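# Swap the pink and yellow flowers between dryer pegs

## Task

Exchange the pink and yellow flowers so that each ends up on the peg the other one started on. No stem may be bent out of shape. At the end the dryer must still hang on its rail, and every flower must hang upside down, held by a clip on its stem.

## Robot and tools

Robot: two arms, left_arm and right_arm, each with a two-finger gripper. Their bases sit near scene (+0.010, +0.307, +0.041) m for left_arm and (+0.045, -0.312, +0.038) m for right_arm, each turned only about a degree around z. A camera stand is fixed to the floor behind them.

Frames: the scene frame has its origin at table-top height midway between the nominal bases, +x out over the table, +z up, and +y toward left_arm. Arm names do not match image sides. Everything about a hand (its position, quaternion, targets, velocities and its wrist camera's pose) is given in that arm's own base frame. Fixed cameras and the table use the scene frame. On the gripper, the fingers point along its +z axis and open and close along its y axis. end_effector_position is the point between the pads, roughly 1 cm behind the fingertips. Quaternions are written w first (qw, qx, qy, qz).

Command row: every row has 16 numbers, always both arms, even if one stays still: left_arm x, y, z, qw, qx, qy, qz, opening, then the same eight for right_arm. x, y, z are an absolute goal position in metres and the quaternion an absolute goal orientation, both in that arm's base frame. Opening runs from -1 (shut) to +1 (fully open, 0.094 m) and is a level, not a change. To keep an arm still, resend the exact position, quaternion and opening from the latest result before it stopped; to keep an orientation, repeat the same quaternion in every row rather than copying a drifted reading. Writing 0 for opening is a real command to half open.

execute_actions(actions, cameras): actions is a list of actions; each action is a list of up to 15 rows, one per 1/30 s step, and a short list repeats its last row to fill 15 steps. Each goal must lie within 0.6 m of that gripper's position at the action's start along each of the gripper's axes, or the action is refused for both arms; if the first action fails this or any action is malformed, the whole call is rejected. An empty actions list returns images and the full state. cameras: names, ["all"], or [] for none; an unknown name invalidates the call.

move(target, speed, blend, opening_speed, grip_force, blocking, cameras): target is one 16-number row or a list of up to 15 such rows, with no 0.6 m limit. Each gripper travels a straight line from its current Hand target to its goal, turning the short way. speed is the path's top speed in m/s, 0.002 to 4.3 (default 0.25; turning up to twice that in rad/s), one value or one per target. blend, in metres, rounds corners of a list; 0 stops at each waypoint. opening_speed sets finger speed in units of the -1..1 scale per second, at least 0.2; use it to close gently on delicate stems. grip_force is a per-pad force cap in newtons, 10 to 50, one value or one per arm; it persists, and lower values close more slowly. blocking=false returns after about 0.5 s while the move continues; a new move takes over from the old one. A move lasts at most 10 s. Paths do not avoid obstacles or the other arm, and grippers lag and overshoot more at higher speed or with the arm stretched. Do not route a path close to an arm's own base; go around it. The result adds a move: line, e.g. done, off_target, moving, held or fault, plus limits such as paced (goal clipped) or held (steps withheld). Done means at rest within 10 mm and 2 degrees; neither done nor off_target says anything about contact.

wait(seconds 0 to 10, cameras): lets time pass with the last commands held; a running move carries on. stop(cameras): brakes the running move. zoom_image(camera, region [x0, y0, x1, y1] in pixels, at most 504 by 504): enlarges part of that camera's newest picture. read_manual(section "licences"): licence texts only. finished_scene(scene): ends the current scene irreversibly; pass its number.

Cameras: cam_head_left, cam_head_right, cam_high, cam_low, cam_left_wrist, cam_right_wrist, all 672x504. Fixed calibrations may be off by a couple of degrees and about a centimetre.

Reading results: the controller limits each step's orientation change to 40 degrees from the measured one, so large turns may need several commands; Hand target shows where each arm is actually being sent. Friction and load can leave a hand a few centimetres off its goal without any contact. grip_measured is the finger opening on the -1..1 scale (reads slightly wide when empty, narrower than a firmly squeezed part); grip_effort_nm is gripper motor effort, negative when closing, and does not directly give pad force. Joint torques include the arm's own weight. A MOTOR HOT line warns of heating; at 100 °C the arm goes limp and drops for 30 to 60 s or more, so avoid long holds with the arm stretched or pushing at something unreachable.

Avoid: knocking the dryer off its rail, dropping a flower or letting one fall off the table, bending stems by squeezing hard or pulling them sideways, fast hits on fixed or heavy things, releasing a swinging part, and any contact between the two grippers, their housings or wrist cameras, which the clearance check does not prevent. To release, command an opening well above grip_measured.

Each tool is called after "Emit:" by a JSON object that holds its "method" and its "body", one argument or row to a line.

## Session

Emit:
{"method": "execute_actions", "body": {
  "actions": [],
  "cameras": ["all"]
}}

Emit:
{"method": "zoom_image", "body": {
  "camera": "cam_head_left",
  "region": [170, 0, 400, 200]
}}

Emit:
{"method": "zoom_image", "body": {
  "camera": "cam_low",
  "region": [80, 0, 330, 300]
}}

Emit:
{"method": "zoom_image", "body": {
  "camera": "cam_high",
  "region": [240, 80, 510, 320]
}}

Scene clock: 0.00 s.
left_arm: end_effector_position=(+0.3818, -0.0762, +0.1917) grip_measured=+1.000 grip_effort_nm=n/a end_effector_quat_wxyz=(+0.513, -0.178, +0.780, -0.310) | right_arm: end_effector_position=(+0.2071, -0.4296, +0.1698) grip_measured=+1.000 grip_effort_nm=n/a end_effector_quat_wxyz=(+0.215, -0.045, +0.974, +0.061)
Joint positions: left_arm=[-0.105 0.868 0.313 0.264 0.205 -0.706 0.094] | right_arm=[-1.28 1.617 1.337 -1.306 -0.451 -1.376 0.094]
Joint velocities: within noise
Joint torques (N m): no reading
Heat: left arm: hottest elbow 38 °C; right arm: hottest elbow 35 °C.
Hand target: left_arm +0.3900, -0.0770, +0.2103; +0.527, -0.173, +0.770, -0.314 | right_arm +0.2092, -0.4368, +0.1764; +0.218, -0.047, +0.974, +0.051
Tool commands: left_gripper/opening=+1.0 right_gripper/opening=+1.0
camera_calibration:
cam_left_wrist: T_world_to_cam=[[-0.040905, -0.75473, 0.654759, -0.167536], [-0.754646, -0.406155, -0.515313, 0.393761], [0.654856, -0.51519, -0.55294, -0.0908651], [0, 0, 0, 1]] pos_world=[0.3498, -0.0133294, 0.262363]
cam_right_wrist: T_world_to_cam=[[0.124153, -0.987224, -0.0998696, -0.433962], [-0.992263, -0.123417, -0.0135385, 0.195114], [0.00103993, 0.100778, -0.994908, 0.300894], [0, 0, 0, 1]] pos_world=[0.247169, -0.434661, 0.258664]

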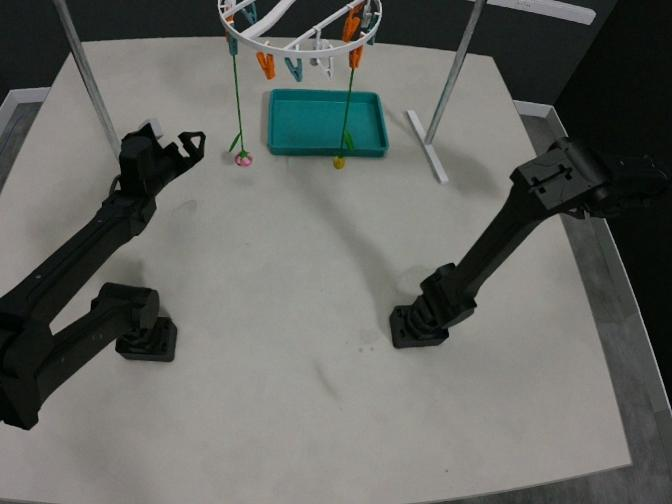

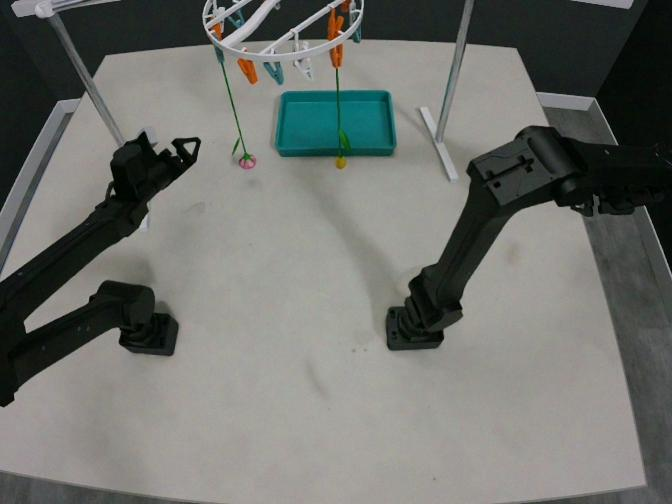

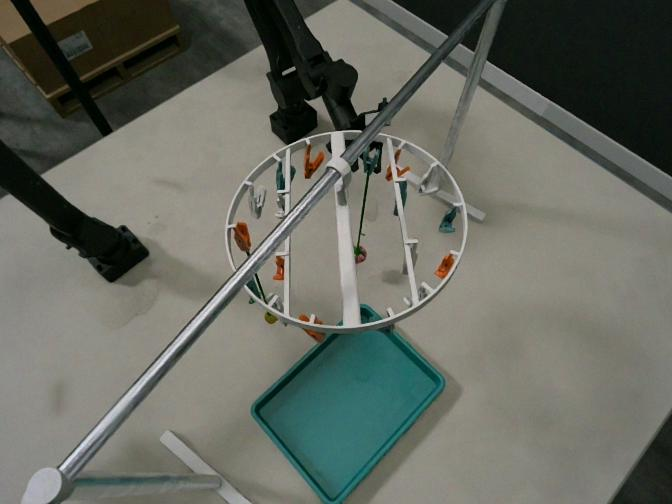

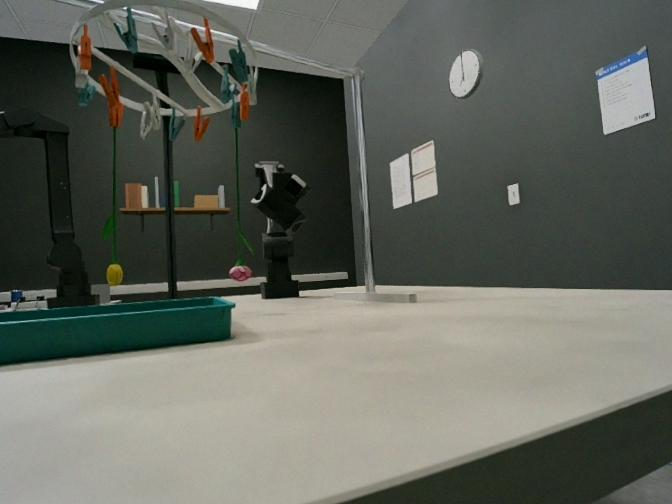

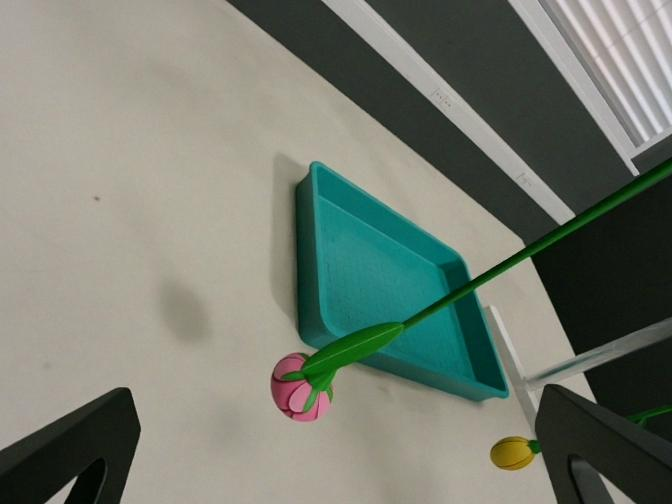

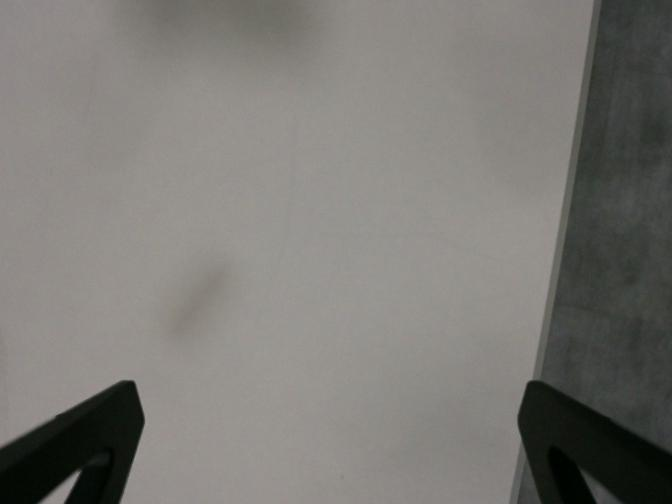

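Scaled by 2.191 from the camera's 672x504 image, which has a finer 960x720 frame.

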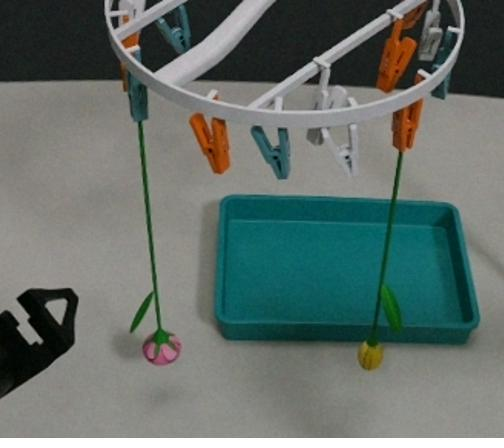

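Scaled by 1.680 from the camera's 672x504 image, which has a finer 960x720 frame.

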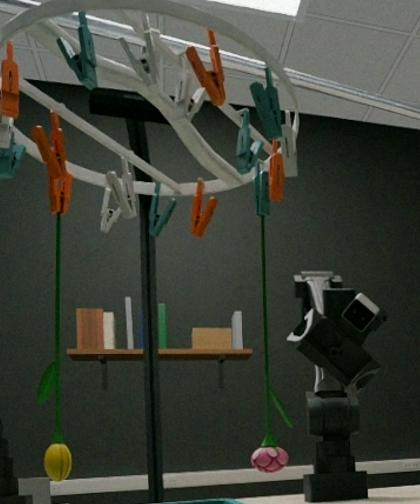

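Scaled by 1.867 from the camera's 672x504 image, which has a finer 960x720 frame.

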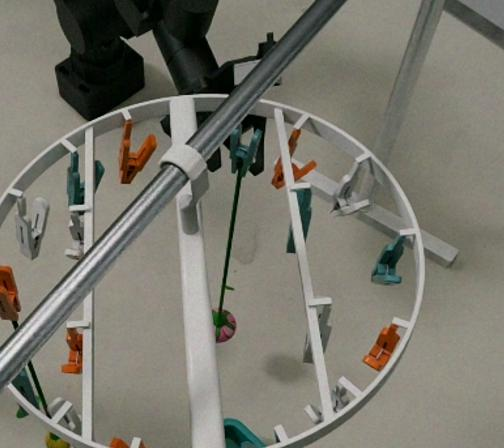

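Emit:
{"method": "move", "body": {
  "target": [0.4286, -0.1076, 0.41, 0.6872, 0.2940, 0.5565, -0.3631, 0.25, 0.365, 0.061, 0.42, 0.7146, -0.2474, 0.5787, 0.3055, 0.25],
  "speed": 0.4,
  "cameras": ["all"]
}}

Scene clock: 47.47 s.
left_arm: end_effector_position=(+0.4180, -0.1124, +0.3821) grip_measured=+0.252 grip_effort_nm=-0.12 end_effector_quat_wxyz=(+0.669, +0.283, +0.576, -0.375) | right_arm: end_effector_position=(+0.3564, +0.0588, +0.3989) grip_measured=+0.251 grip_effort_nm=-0.07 end_effector_quat_wxyz=(+0.575, -0.412, +0.582, +0.403)
Joint positions: left_arm=[0.091 1.104 0.633 0.822 1.032 -0.358 0.059] | right_arm=[-0.338 1.096 1.024 -1.142 -1.554 -1.219 0.059]
Joint torques (N m): left_arm=[3.37 -4.25 11.93 2.39 -0.03 -0.01] | right_arm=[1.44 -5.42 12.36 1.21 -0.75 0.17]
Heat: left arm: hottest elbow 48 °C; right arm: hottest elbow 39 °C.
Hand target: left_arm +0.4268, -0.1075, +0.4094; +0.687, +0.294, +0.557, -0.363 | right_arm +0.3631, +0.0599, +0.4195; +0.581, -0.426, +0.570, +0.394
Off the commanded pose: left_arm 0.030 m, 4 deg | right_arm 0.023 m, 27 deg.
joint sent to its limit (right arm) — joint 5 (wrist yaw), lower limit. The joint targets are off in orientation, not in position.
move: off_target (left_arm, right_arm)
camera_calibration:
cam_left_wrist: T_world_to_cam=[[-0.824222, -0.564878, 0.0396396, 0.265722], [-0.175352, 0.188044, -0.96638, 0.501478], [0.538433, -0.803462, -0.254043, -0.125911], [0, 0, 0, 1]] pos_world=[0.374744, -0.0453643, 0.442099]
cam_right_wrist: T_world_to_cam=[[0.943484, -0.331149, 0.0133071, -0.323184], [-0.130934, -0.409332, -0.902942, 0.47118], [0.304456, 0.850169, -0.429557, 0.101712], [0, 0, 0, 1]] pos_world=[0.335646, -0.000625605, 0.47344]

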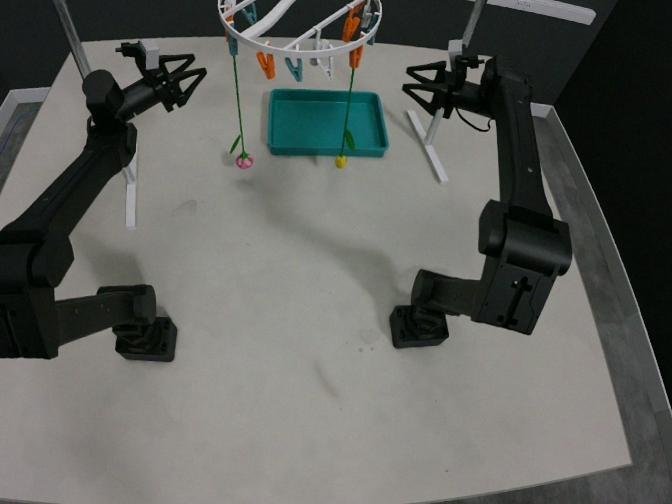

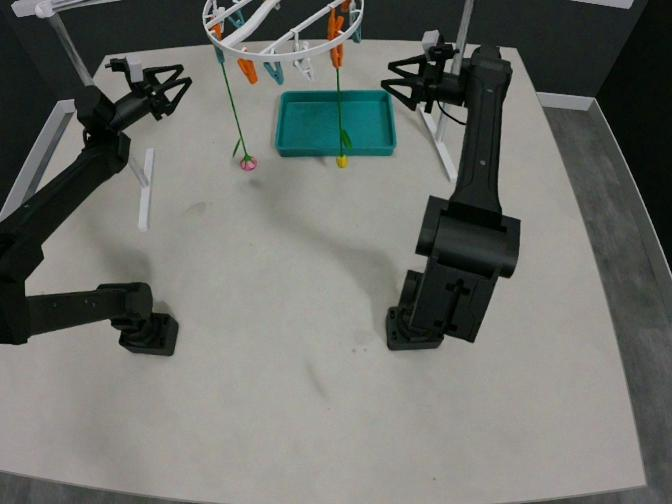

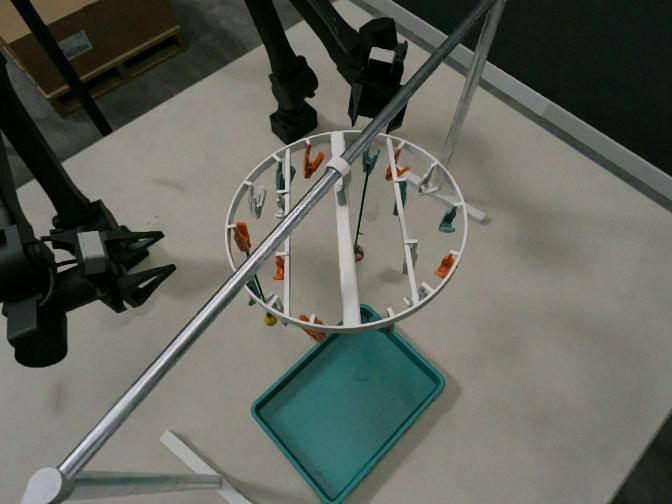

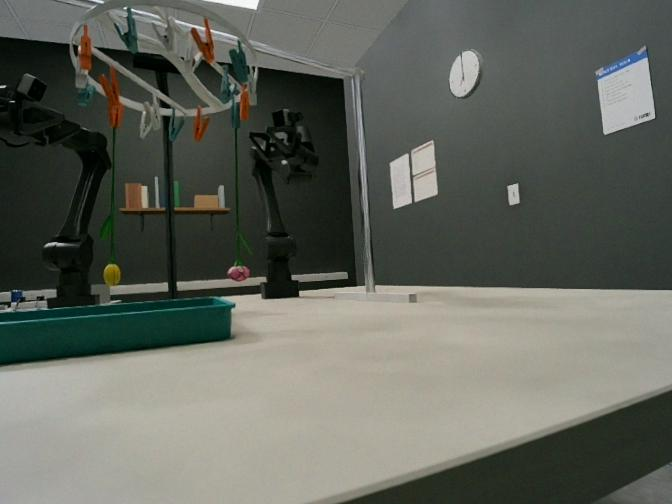

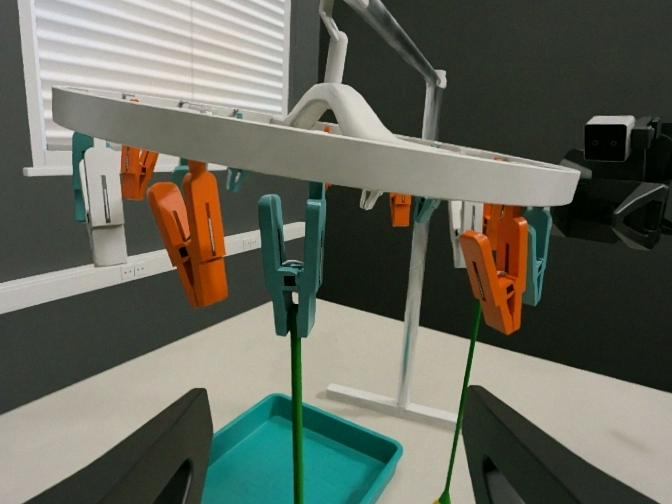

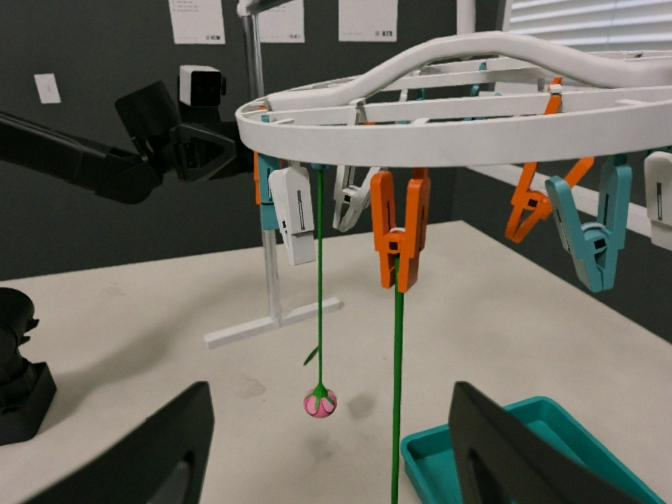

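Emit:
{"method": "move", "body": {
  "target": [
    [0.4286, -0.1076, 0.41, 0.6872, 0.2940, 0.5565, -0.3631, 0.25, 0.30, 0.08, 0.41, 0.7071, 0, 0.7071, 0, 0.25],
    [0.4286, -0.1076, 0.41, 0.6872, 0.2940, 0.5565, -0.3631, 0.25, 0.366, 0.03, 0.415, 0.6601, -0.3300, 0.5345, 0.4122, 0.25]
  ],
  "speed": 0.4,
  "cameras": ["cam_right_wrist"]
}}

Scene clock: 86.97 s.
left_arm: end_effector_position=(+0.4179, -0.1124, +0.3821) grip_measured=+0.252 grip_effort_nm=-0.12 end_effector_quat_wxyz=(+0.669, +0.284, +0.576, -0.375) | right_arm: end_effector_position=(+0.3611, +0.0317, +0.4026) grip_measured=+0.251 grip_effort_nm=-0.07 end_effector_quat_wxyz=(+0.656, -0.313, +0.558, +0.400)
Joint positions: left_arm=[0.091 1.104 0.633 0.822 1.032 -0.358 0.059] | right_arm=[-0.399 1.167 0.623 1.569 -1.357 1.05 0.059]
Joint torques (N m): left_arm=[3.31 -4.31 11.95 2.4 -0.05 -0.02] | right_arm=[0.73 -4.37 9.69 1.03 0.67 0.18]
Heat: left arm: hottest elbow 57 °C; right arm: hottest elbow 45 °C.
Hand target: left_arm +0.4268, -0.1075, +0.4094; +0.687, +0.294, +0.557, -0.363 | right_arm +0.3657, +0.0306, +0.4149; +0.661, -0.321, +0.551, +0.397
Off the commanded pose: left_arm 0.030 m, 4 deg | right_arm 0.013 m, 4 deg.
joint sent to its limit (right arm) — joint 4 (wrist pitch), upper limit. The joint targets are off in orientation, not in position.
move: off_target (left_arm, right_arm)
camera_calibration:
cam_right_wrist: T_world_to_cam=[[0.876791, -0.480207, -0.025287, -0.292304], [-0.138303, -0.201461, -0.969683, 0.487035], [0.460554, 0.853707, -0.243053, -0.00677201], [0, 0, 0, 1]] pos_world=[0.326767, -0.0364666, 0.463233]
Images, in order (width x height): cam_right_wrist 672x504.

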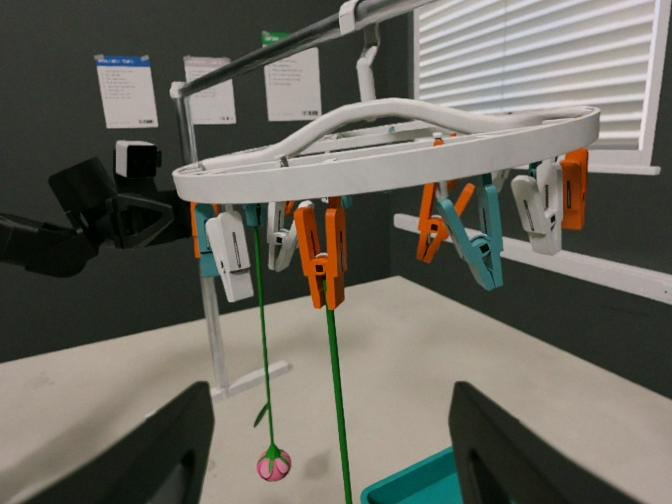

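Emit:
{"method": "move", "body": {
  "target": [
    [0.36, -0.04, 0.34, 0.6872, 0.2940, 0.5565, -0.3631, 0.25, 0.400, 0.100, 0.418, 0.6984, -0.2997, 0.4891, 0.4280, 0.0],
    [0.30, -0.15, 0.27, 0.7303, 0.2152, 0.5914, -0.2658, 0.6, 0.412, 0.127, 0.4285, 0.6984, -0.2997, 0.4891, 0.4280, 0.0],
    [0.29, -0.30, 0.255, 0.7587, 0.1362, 0.6144, -0.1682, 0.6, 0.412, 0.127, 0.4285, 0.6984, -0.2997, 0.4891, 0.4280, 0.0],
    [0.388, -0.405, 0.255, 0.7668, 0.1022, 0.6210, -0.1263, 0.6, 0.412, 0.127, 0.4285, 0.6984, -0.2997, 0.4891, 0.4280, 0.0]
  ],
  "speed": [0.25, 0.25, 0.25, 0.2],
  "blend": [0.02, 0.02, 0.02, 0],
  "cameras": ["cam_left_wrist", "cam_right_wrist", "cam_low"]
}}

Scene clock: 105.03 s.
left_arm: end_effector_position=(+0.3756, -0.3983, +0.2414) grip_measured=+0.598 grip_effort_nm=0.06 end_effector_quat_wxyz=(+0.757, +0.115, +0.631, -0.126) | right_arm: end_effector_position=(+0.4080, +0.1229, +0.4032) grip_measured=+0.001 grip_effort_nm=-0.08 end_effector_quat_wxyz=(+0.685, -0.282, +0.509, +0.438)
Joint positions: left_arm=[-1.007 1.62 0.668 1.175 -0.649 0.152 0.075] | right_arm=[-0.065 1.213 0.635 1.262 -1.036 0.676 0.047]
Joint torques (N m): left_arm=[3.37 -8.59 8.72 2.35 0.01 0.16] | right_arm=[1.38 -7.36 11.12 0.81 0.46 -0.12]
Heat: left arm: hottest elbow 58 °C; right arm: hottest elbow 47 °C.
Hand target: left_arm +0.3873, -0.4041, +0.2551; +0.767, +0.102, +0.621, -0.126 | right_arm +0.4106, +0.1266, +0.4281; +0.699, -0.299, +0.489, +0.428
Off the commanded pose: left_arm 0.020 m, 2 deg | right_arm 0.026 m, 4 deg.
move: off_target (left_arm, right_arm); blend cut to 0 m at target 2
camera_calibration:
cam_left_wrist: T_world_to_cam=[[-0.329133, -0.943874, -0.0277996, -0.24575], [-0.230851, 0.108975, -0.966867, 0.401265], [0.915631, -0.311811, -0.253761, -0.314484], [0, 0, 0, 1]] pos_world=[0.299699, -0.373745, 0.301335]
cam_right_wrist: T_world_to_cam=[[0.889216, -0.454701, -0.0504168, -0.287694], [-0.0899548, -0.0657274, -0.993775, 0.485751], [0.448557, 0.888215, -0.0993484, -0.163281], [0, 0, 0, 1]] pos_world=[0.372758, 0.0461411, 0.452001]
Images, in order (width x height): cam_low 672x504, cam_left_wrist 672x504, cam_right_wrist 672x504.

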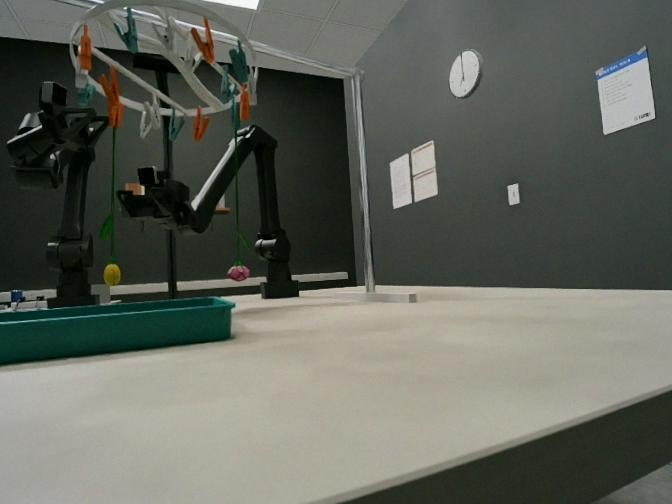

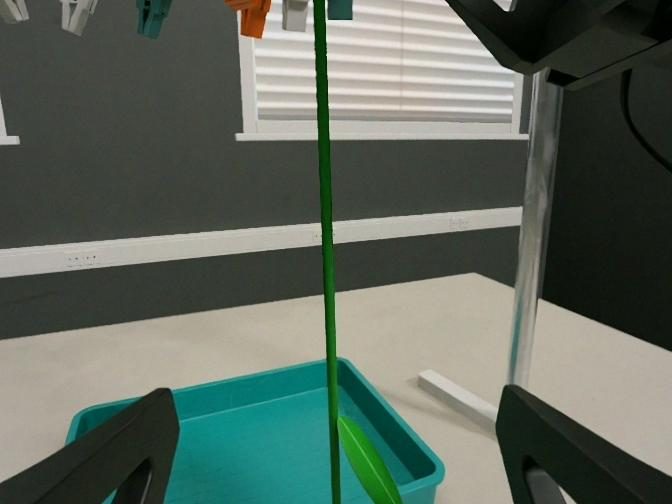

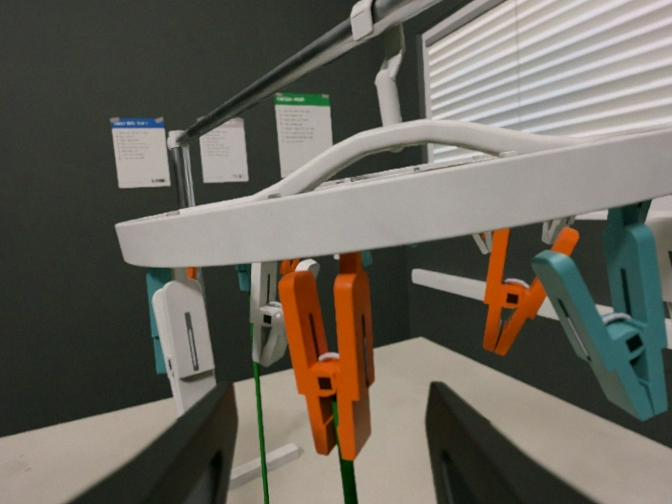

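Emit:
{"method": "move", "body": {
  "target": [
    [0.42, -0.414, 0.255, 0.7668, 0.1022, 0.6210, -0.1263, 0.6, 0.4075, 0.140, 0.423, 0.7483, -0.2333, 0.5240, 0.3332, 0.1],
    [0.457, -0.4265, 0.255, 0.7668, 0.1022, 0.6210, -0.1263, 0.6, 0.434, 0.1716, 0.435, 0.7483, -0.2333, 0.5240, 0.3332, 0.1]
  ],
  "speed": [0.2, 0.12],
  "blend": [0.01, 0],
  "cameras": ["cam_left_wrist", "cam_right_wrist"]
}}

Scene clock: 122.27 s.
left_arm: end_effector_position=(+0.4444, -0.4182, +0.2450) grip_measured=+0.598 grip_effort_nm=0.06 end_effector_quat_wxyz=(+0.762, +0.112, +0.626, -0.120) | right_arm: end_effector_position=(+0.4268, +0.1660, +0.4088) grip_measured=+0.099 grip_effort_nm=0.08 end_effector_quat_wxyz=(+0.736, -0.223, +0.543, +0.339)
Joint positions: left_arm=[-0.906 1.729 0.833 1.123 -0.561 0.143 0.075] | right_arm=[0.144 1.093 0.625 0.867 -0.638 0.289 0.052]
Joint torques (N m): left_arm=[3.08 -10.52 9.24 1.47 0.22 -0.06] | right_arm=[1.32 -5.01 12.22 1.31 0.25 -0.1]
Heat: left arm: hottest elbow 57 °C; right arm: hottest elbow 49 °C.
Hand target: left_arm +0.4562, -0.4257, +0.2551; +0.767, +0.102, +0.621, -0.126 | right_arm +0.4323, +0.1709, +0.4345; +0.748, -0.233, +0.524, +0.333
Off the commanded pose: left_arm 0.018 m, 2 deg | right_arm 0.028 m, 3 deg.
move: off_target (left_arm, right_arm)
camera_calibration:
cam_left_wrist: T_world_to_cam=[[-0.316554, -0.948001, -0.0329884, -0.247759], [-0.217791, 0.106484, -0.970169, 0.416753], [0.923234, -0.299926, -0.240174, -0.384487], [0, 0, 0, 1]] pos_world=[0.367308, -0.394571, 0.303803]
cam_right_wrist: T_world_to_cam=[[0.74251, -0.669138, -0.0305439, -0.194419], [-0.0964382, -0.0616662, -0.993427, 0.497827], [0.662856, 0.740575, -0.110318, -0.271935], [0, 0, 0, 1]] pos_world=[0.372622, 0.101994, 0.458617]
Images, in order (width x height): cam_left_wrist 672x504, cam_right_wrist 672x504.

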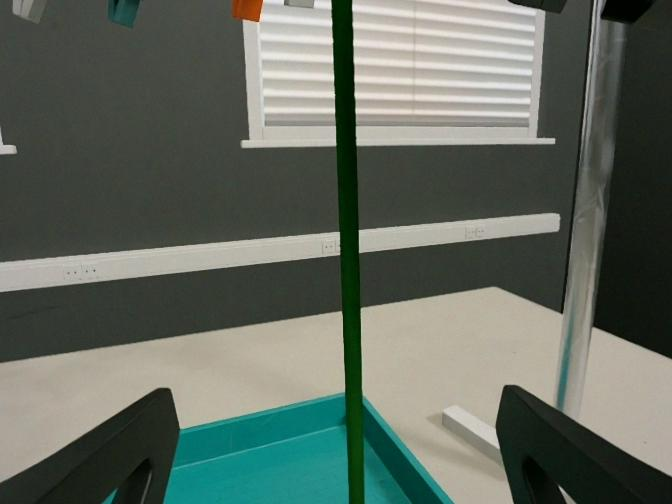

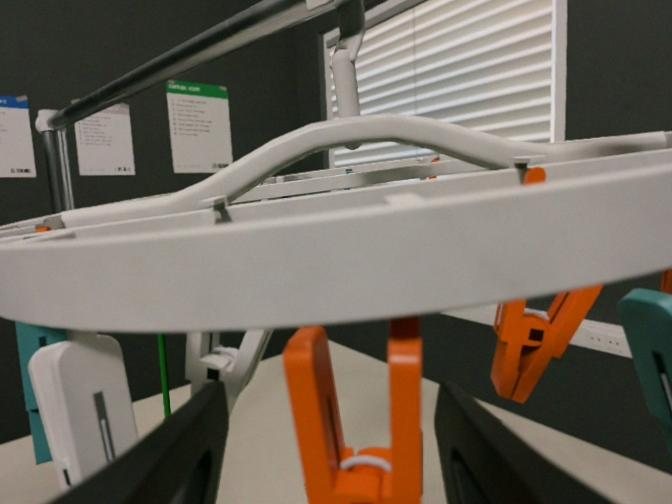

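Emit:
{"method": "move", "body": {
  "target": [0.4809, -0.4369, 0.255, 0.7668, 0.1022, 0.6210, -0.1263, -0.5, 0.438, 0.1678, 0.438, 0.7483, -0.2333, 0.5240, 0.3332, 0.1],
  "speed": 0.1,
  "opening_speed": 1.5,
  "cameras": ["cam_left_wrist", "cam_right_wrist"]
}}

Emit:
{"method": "move", "body": {
  "target": [0.4809, -0.4369, 0.255, 0.7668, 0.1022, 0.6210, -0.1263, -1, 0.438, 0.1678, 0.438, 0.7483, -0.2333, 0.5240, 0.3332, 0.1],
  "speed": 0.1,
  "grip_force": [20, 50],
  "cameras": ["cam_left_wrist"]
}}

Scene clock: 132.53 s.
left_arm: end_effector_position=(+0.4670, -0.4299, +0.2446) grip_measured=-0.497 grip_effort_nm=-0.12 end_effector_quat_wxyz=(+0.762, +0.113, +0.627, -0.121) | right_arm: end_effector_position=(+0.4281, +0.1672, +0.4137) grip_measured=+0.099 grip_effort_nm=0.08 end_effector_quat_wxyz=(+0.736, -0.226, +0.539, +0.340)
Joint positions: left_arm=[-0.884 1.773 0.901 1.094 -0.537 0.136 0.024] | right_arm=[0.144 1.096 0.638 0.865 -0.645 0.289 0.052]
Joint torques (N m): left_arm=[3.31 -11.34 9.47 1.52 0.22 -0.06] | right_arm=[0.38 -4.66 12.29 1.28 0.07 -0.04]
Heat: left arm: hottest elbow 55 °C; right arm: hottest elbow 49 °C.
Hand target: left_arm +0.4801, -0.4361, +0.2550; +0.767, +0.102, +0.621, -0.126 | right_arm +0.4365, +0.1672, +0.4376; +0.748, -0.233, +0.524, +0.333
Off the commanded pose: left_arm 0.019 m, 2 deg | right_arm 0.026 m, 2 deg.
move: off_target (left_arm, right_arm)
camera_calibration:
cam_left_wrist: T_world_to_cam=[[-0.318321, -0.947402, -0.0331671, -0.25059], [-0.218559, 0.107389, -0.969897, 0.423226], [0.922444, -0.30149, -0.241248, -0.408995], [0, 0, 0, 1]] pos_world=[0.390007, -0.406167, 0.303505]
cam_right_wrist: T_world_to_cam=[[0.74711, -0.664297, -0.0231555, -0.20021], [-0.0878675, -0.0641712, -0.994063, 0.499944], [0.658867, 0.744709, -0.106313, -0.273825], [0, 0, 0, 1]] pos_world=[0.373922, 0.103004, 0.463229]
Images, in order (width x height): cam_left_wrist 672x504, cam_right_wrist 672x504.

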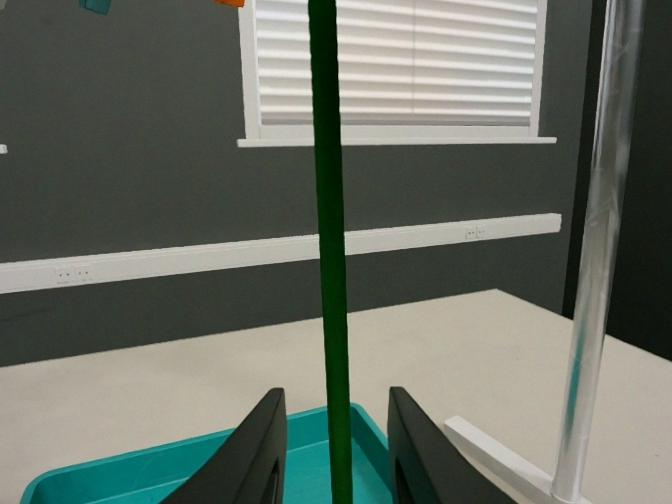

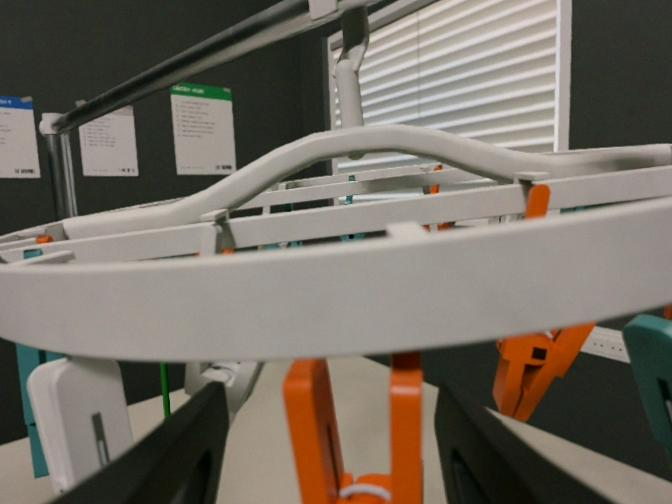

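Scene clock: 134.30 s.
left_arm: end_effector_position=(+0.4670, -0.4299, +0.2446) grip_measured=-0.917 grip_effort_nm=-0.49 end_effector_quat_wxyz=(+0.761, +0.113, +0.627, -0.122) | right_arm: end_effector_position=(+0.4281, +0.1672, +0.4137) grip_measured=+0.099 grip_effort_nm=0.07 end_effector_quat_wxyz=(+0.736, -0.226, +0.539, +0.340)
Joint positions: left_arm=[-0.884 1.773 0.901 1.094 -0.537 0.135 0.004] | right_arm=[0.144 1.096 0.638 0.865 -0.645 0.289 0.052]
Joint torques (N m): left_arm=[3.31 -11.22 9.48 1.52 0.22 -0.05] | right_arm=[0.32 -4.6 12.37 1.29 0.07 -0.07]
Heat: left arm: hottest elbow 55 °C; right arm: hottest elbow 50 °C.
Hand target: left_arm +0.4800, -0.4361, +0.2550; +0.767, +0.102, +0.621, -0.126 | right_arm +0.4365, +0.1672, +0.4376; +0.748, -0.233, +0.524, +0.333
Off the commanded pose: left_arm 0.019 m, 2 deg | right_arm 0.026 m, 2 deg.
grip_force (N): 20, 50
move: off_target (left_arm, right_arm)
camera_calibration:
cam_left_wrist: T_world_to_cam=[[-0.319054, -0.947206, -0.0317202, -0.250568], [-0.218847, 0.106198, -0.969963, 0.422865], [0.922123, -0.302529, -0.241176, -0.409282], [0, 0, 0, 1]] pos_world=[0.390007, -0.406066, 0.303507]
Images, in order (width x height): cam_left_wrist 672x504.

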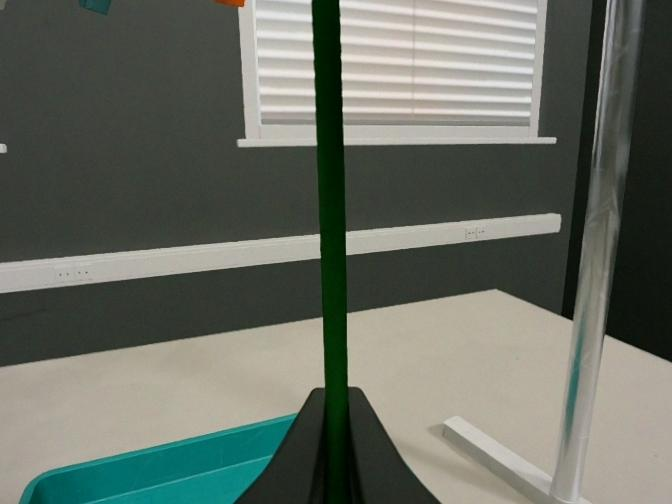

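Emit:
{"method": "move", "body": {
  "target": [
    [0.4809, -0.4369, 0.255, 0.7668, 0.1022, 0.6210, -0.1263, -1, 0.444, 0.1615, 0.438, 0.7483, -0.2333, 0.5240, 0.3332, 0.1],
    [0.4809, -0.4369, 0.255, 0.7668, 0.1022, 0.6210, -0.1263, -1, 0.444, 0.1615, 0.438, 0.7483, -0.2333, 0.5240, 0.3332, -0.64]
  ],
  "speed": 0.08,
  "opening_speed": 0.5,
  "cameras": ["cam_right_wrist", "cam_low"]
}}

Emit:
{"method": "zoom_image", "body": {
  "camera": "cam_low",
  "region": [80, 70, 160, 150]
}}

Scene clock: 140.10 s.
left_arm: end_effector_position=(+0.4671, -0.4300, +0.2439) grip_measured=-0.917 grip_effort_nm=-0.51 end_effector_quat_wxyz=(+0.761, +0.113, +0.627, -0.121) | right_arm: end_effector_position=(+0.4340, +0.1642, +0.4105) grip_measured=-0.583 grip_effort_nm=-0.98 end_effector_quat_wxyz=(+0.733, -0.229, +0.543, +0.340)
Joint positions: left_arm=[-0.884 1.774 0.901 1.094 -0.537 0.135 0.004] | right_arm=[0.129 1.114 0.648 0.865 -0.665 0.289 0.02]
Joint torques (N m): left_arm=[3.31 -11.4 9.48 1.51 0.22 -0.05] | right_arm=[-0.26 -5.19 12.37 1.85 0.08 0.05]
Heat: left arm: hottest elbow 54 °C; right arm: hottest elbow 51 °C.
Hand target: left_arm +0.4800, -0.4361, +0.2551; +0.767, +0.102, +0.621, -0.126 | right_arm +0.4423, +0.1611, +0.4373; +0.748, -0.233, +0.524, +0.333
Off the commanded pose: left_arm 0.019 m, 2 deg | right_arm 0.029 m, 3 deg.
grip_force (N): 20, 50
move: off_target (left_arm, right_arm); target 2's new opening was sent with right_arm's hand 0.029 m and 3 deg from that target
camera_calibration:
cam_right_wrist: T_world_to_cam=[[0.749424, -0.661711, -0.0224084, -0.208385], [-0.0944196, -0.0733138, -0.992829, 0.500874], [0.655324, 0.746166, -0.117422, -0.269887], [0, 0, 0, 1]] pos_world=[0.380325, 0.100211, 0.460922]
Images, in order (width x height): cam_low 672x504, cam_right_wrist 672x504.

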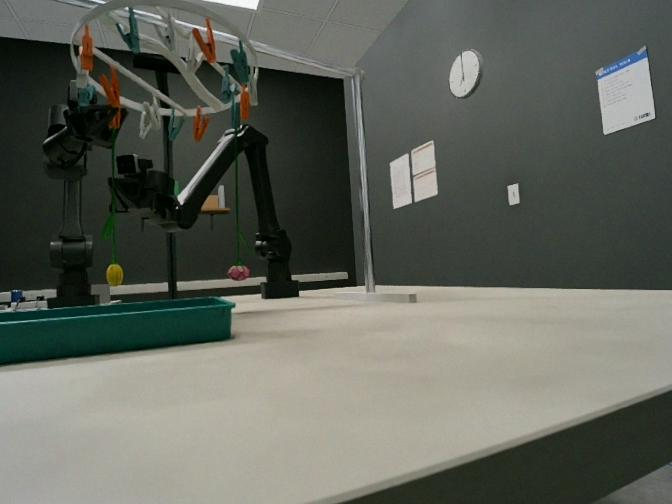

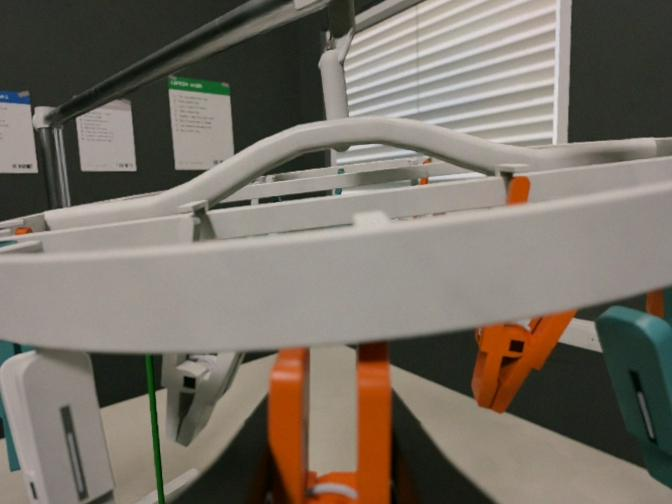

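Scaled by 6.300 from the camera's 672x504 image, which has a finer 960x720 frame.

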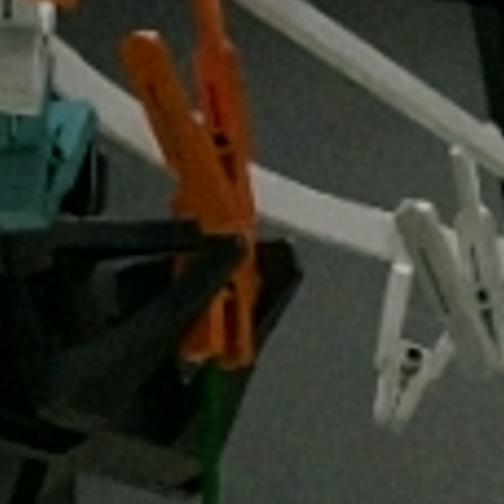

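Emit:
{"method": "move", "body": {
  "target": [0.4809, -0.4369, 0.203, 0.7668, 0.1022, 0.6210, -0.1263, -1, 0.444, 0.1615, 0.438, 0.7483, -0.2333, 0.5240, 0.3332, -0.64],
  "speed": 0.07,
  "cameras": ["cam_low"]
}}

Emit:
{"method": "zoom_image", "body": {
  "camera": "cam_low",
  "region": [80, 70, 160, 160]
}}

Scene clock: 149.23 s.
left_arm: end_effector_position=(+0.4708, -0.4346, +0.1912) grip_measured=-0.917 grip_effort_nm=-0.51 end_effector_quat_wxyz=(+0.756, +0.118, +0.633, -0.117) | right_arm: end_effector_position=(+0.4340, +0.1642, +0.4105) grip_measured=-0.585 grip_effort_nm=-1.03 end_effector_quat_wxyz=(+0.733, -0.229, +0.543, +0.340)
Joint positions: left_arm=[-0.884 1.897 0.901 1.195 -0.537 0.135 0.004] | right_arm=[0.129 1.114 0.648 0.865 -0.665 0.289 0.02]
Joint torques (N m): left_arm=[3.31 -12.34 7.56 2.92 0.21 -0.05] | right_arm=[-0.21 -5.13 12.34 1.85 0.1 0.05]
Heat: left arm: hottest elbow 53 °C; right arm: hottest elbow 51 °C.
Hand target: left_arm +0.4803, -0.4364, +0.2028; +0.767, +0.103, +0.621, -0.126 | right_arm +0.4423, +0.1611, +0.4373; +0.748, -0.233, +0.524, +0.333
Off the commanded pose: left_arm 0.016 m, 3 deg | right_arm 0.029 m, 3 deg.
grip_force (N): 20, 50
move: off_target (left_arm, right_arm)
Images, in order (width x height): cam_low 672x504.

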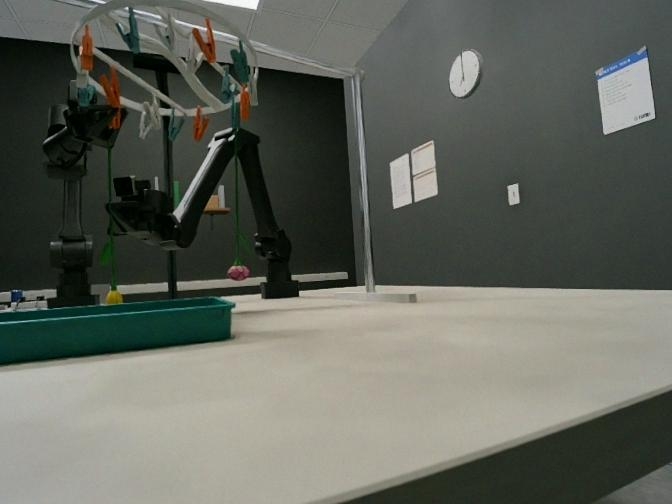

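Scaled by 5.600 from the camera's 672x504 image, which has a finer 960x720 frame.

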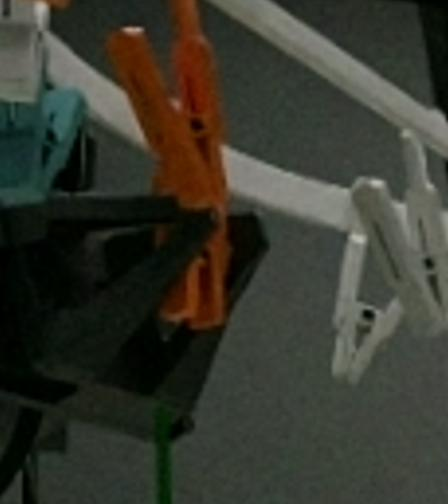

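Emit:
{"method": "move", "body": {
  "target": [
    [0.4809, -0.4369, 0.203, 0.7668, 0.1022, 0.6210, -0.1263, -1, 0.444, 0.1615, 0.438, 0.7483, -0.2333, 0.5240, 0.3332, 0.1],
    [0.40, -0.408, 0.21, 0.7668, 0.1022, 0.6210, -0.1263, -1, 0.3805, 0.103, 0.418, 0.7483, -0.2333, 0.5240, 0.3332, 0.1],
    [0.31, -0.335, 0.21, 0.7412, 0.1892, 0.6002, -0.2337, -1, 0.375, 0.09, 0.418, 0.7483, -0.2333, 0.5240, 0.3332, 0.1],
    [0.335, -0.228, 0.21, 0.7080, 0.2595, 0.5733, -0.3204, -1, 0.375, 0.09, 0.418, 0.7483, -0.2333, 0.5240, 0.3332, 0.1]
  ],
  "speed": [0.1, 0.15, 0.2, 0.2],
  "blend": [0, 0.02, 0.02, 0],
  "opening_speed": 0.8,
  "cameras": []
}}

Emit:
{"method": "move", "body": {
  "target": [0.335, -0.228, 0.21, 0.7080, 0.2595, 0.5733, -0.3204, -1, 0.276, 0.268, 0.412, 0.7914, -0.0425, 0.6073, 0.0553, 0.3],
  "speed": 0.2,
  "cameras": ["cam_left_wrist", "cam_right_wrist", "cam_low", "cam_head_left"]
}}

Emit:
{"method": "zoom_image", "body": {
  "camera": "cam_right_wrist",
  "region": [180, 130, 480, 430]
}}

Scene clock: 159.87 s.
left_arm: end_effector_position=(+0.3326, -0.2316, +0.2003) grip_measured=-0.918 grip_effort_nm=-0.51 end_effector_quat_wxyz=(+0.697, +0.265, +0.584, -0.320) | right_arm: end_effector_position=(+0.3785, +0.0932, +0.4183) grip_measured=+0.099 grip_effort_nm=0.07 end_effector_quat_wxyz=(+0.747, -0.237, +0.525, +0.332)
Joint positions: left_arm=[-0.433 1.442 0.217 1.419 0.416 -0.084 0.004] | right_arm=[-0.106 0.959 0.532 0.976 -0.871 0.433 0.052]
Joint torques (N m): left_arm=[3.43 -5.66 4.16 2.92 0.1 -0.07] | right_arm=[-0.21 -3.78 7.43 2 0.17 0.18]
Heat: left arm: hottest elbow 52 °C; right arm: hottest elbow 51 °C.
Hand target: left_arm +0.3348, -0.2281, +0.2099; +0.708, +0.260, +0.573, -0.320 | right_arm +0.3750, +0.0901, +0.4179; +0.748, -0.233, +0.524, +0.333
Off the commanded pose: left_arm 0.011 m, 2 deg | right_arm 0.005 m, 0 deg.
grip_force (N): 20, 50
move: off_target (left_arm)
No camera images: "cameras" was empty.

Scene clock: 162.80 s.
left_arm: end_effector_position=(+0.3326, -0.2316, +0.2003) grip_measured=-0.918 grip_effort_nm=-0.51 end_effector_quat_wxyz=(+0.697, +0.265, +0.584, -0.320) | right_arm: end_effector_position=(+0.2752, +0.2593, +0.3833) grip_measured=+0.299 grip_effort_nm=0.08 end_effector_quat_wxyz=(+0.782, -0.057, +0.619, +0.042)
Joint positions: left_arm=[-0.433 1.442 0.217 1.419 0.416 -0.084 0.004] | right_arm=[1.143 0.903 0.485 0.823 0.959 -0.375 0.061]
Joint torques (N m): left_arm=[3.43 -5.66 4.16 2.92 0.1 -0.07] | right_arm=[1.2 -1.49 12.41 2.18 -0.12 -0.11]
Heat: left arm: hottest elbow 51 °C; right arm: hottest elbow 51 °C.
Hand target: left_arm +0.3348, -0.2281, +0.2099; +0.708, +0.260, +0.573, -0.320 | right_arm +0.2751, +0.2666, +0.4112; +0.791, -0.043, +0.608, +0.055
Off the commanded pose: left_arm 0.011 m, 2 deg | right_arm 0.030 m, 3 deg.
grip_force (N): 20, 50
move: off_target (left_arm, right_arm)
camera_calibration:
cam_left_wrist: T_world_to_cam=[[-0.750833, -0.660448, -0.00761552, 0.0981458], [-0.162284, 0.195645, -0.967154, 0.330819], [0.640245, -0.724936, -0.254077, -0.237514], [0, 0, 0, 1]] pos_world=[0.279445, -0.172085, 0.260354]
cam_right_wrist: T_world_to_cam=[[0.140002, -0.989032, 0.047064, 0.198825], [-0.19057, -0.0735586, -0.978914, 0.487031], [0.971639, 0.12808, -0.198778, -0.135603], [0, 0, 0, 1]] pos_world=[0.196735, 0.249838, 0.440449]
Images, in order (width x height): cam_head_left 672x504, cam_low 672x504, cam_left_wrist 672x504, cam_right_wrist 672x504.

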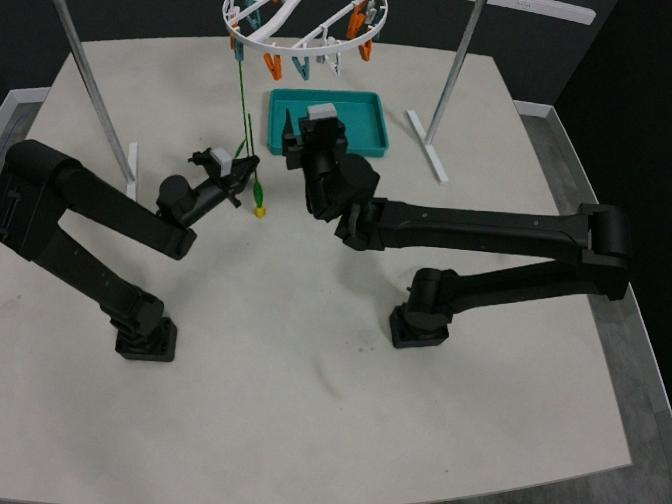

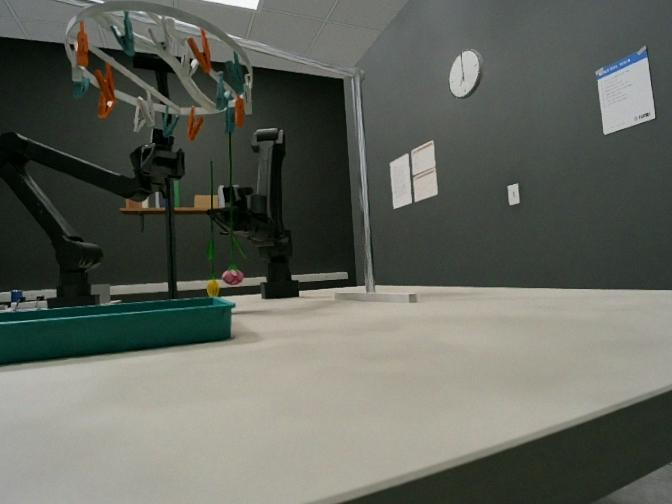

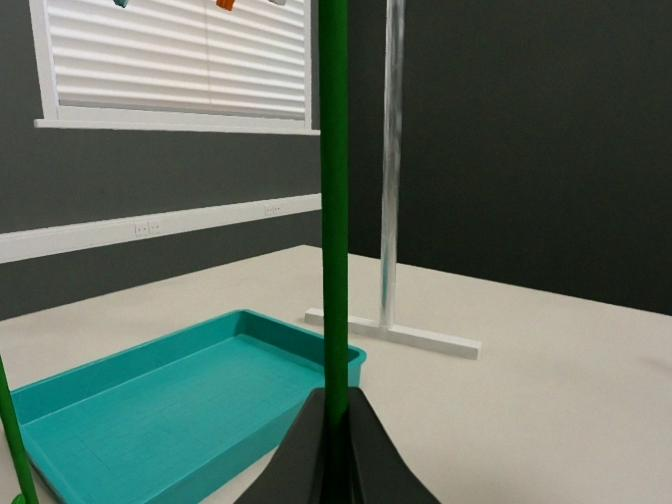

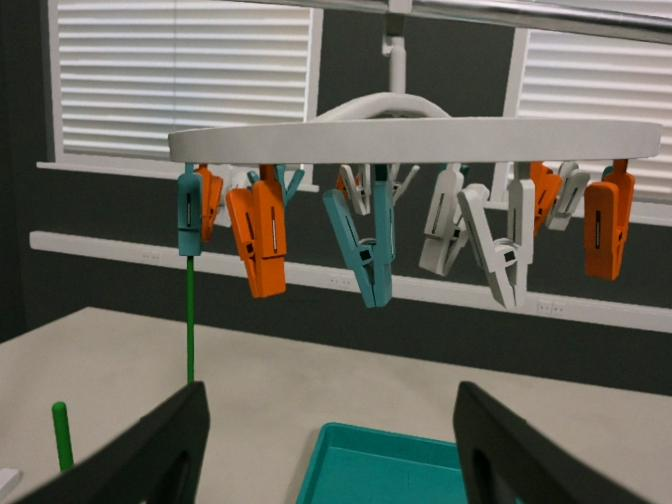

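Scaled by 1.680 from the camera's 672x504 image, which has a finer 960x720 frame.

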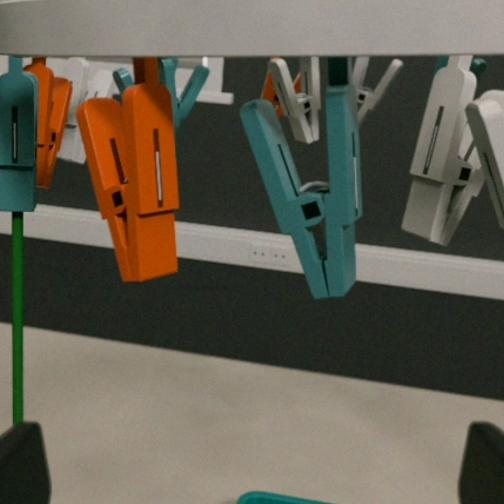

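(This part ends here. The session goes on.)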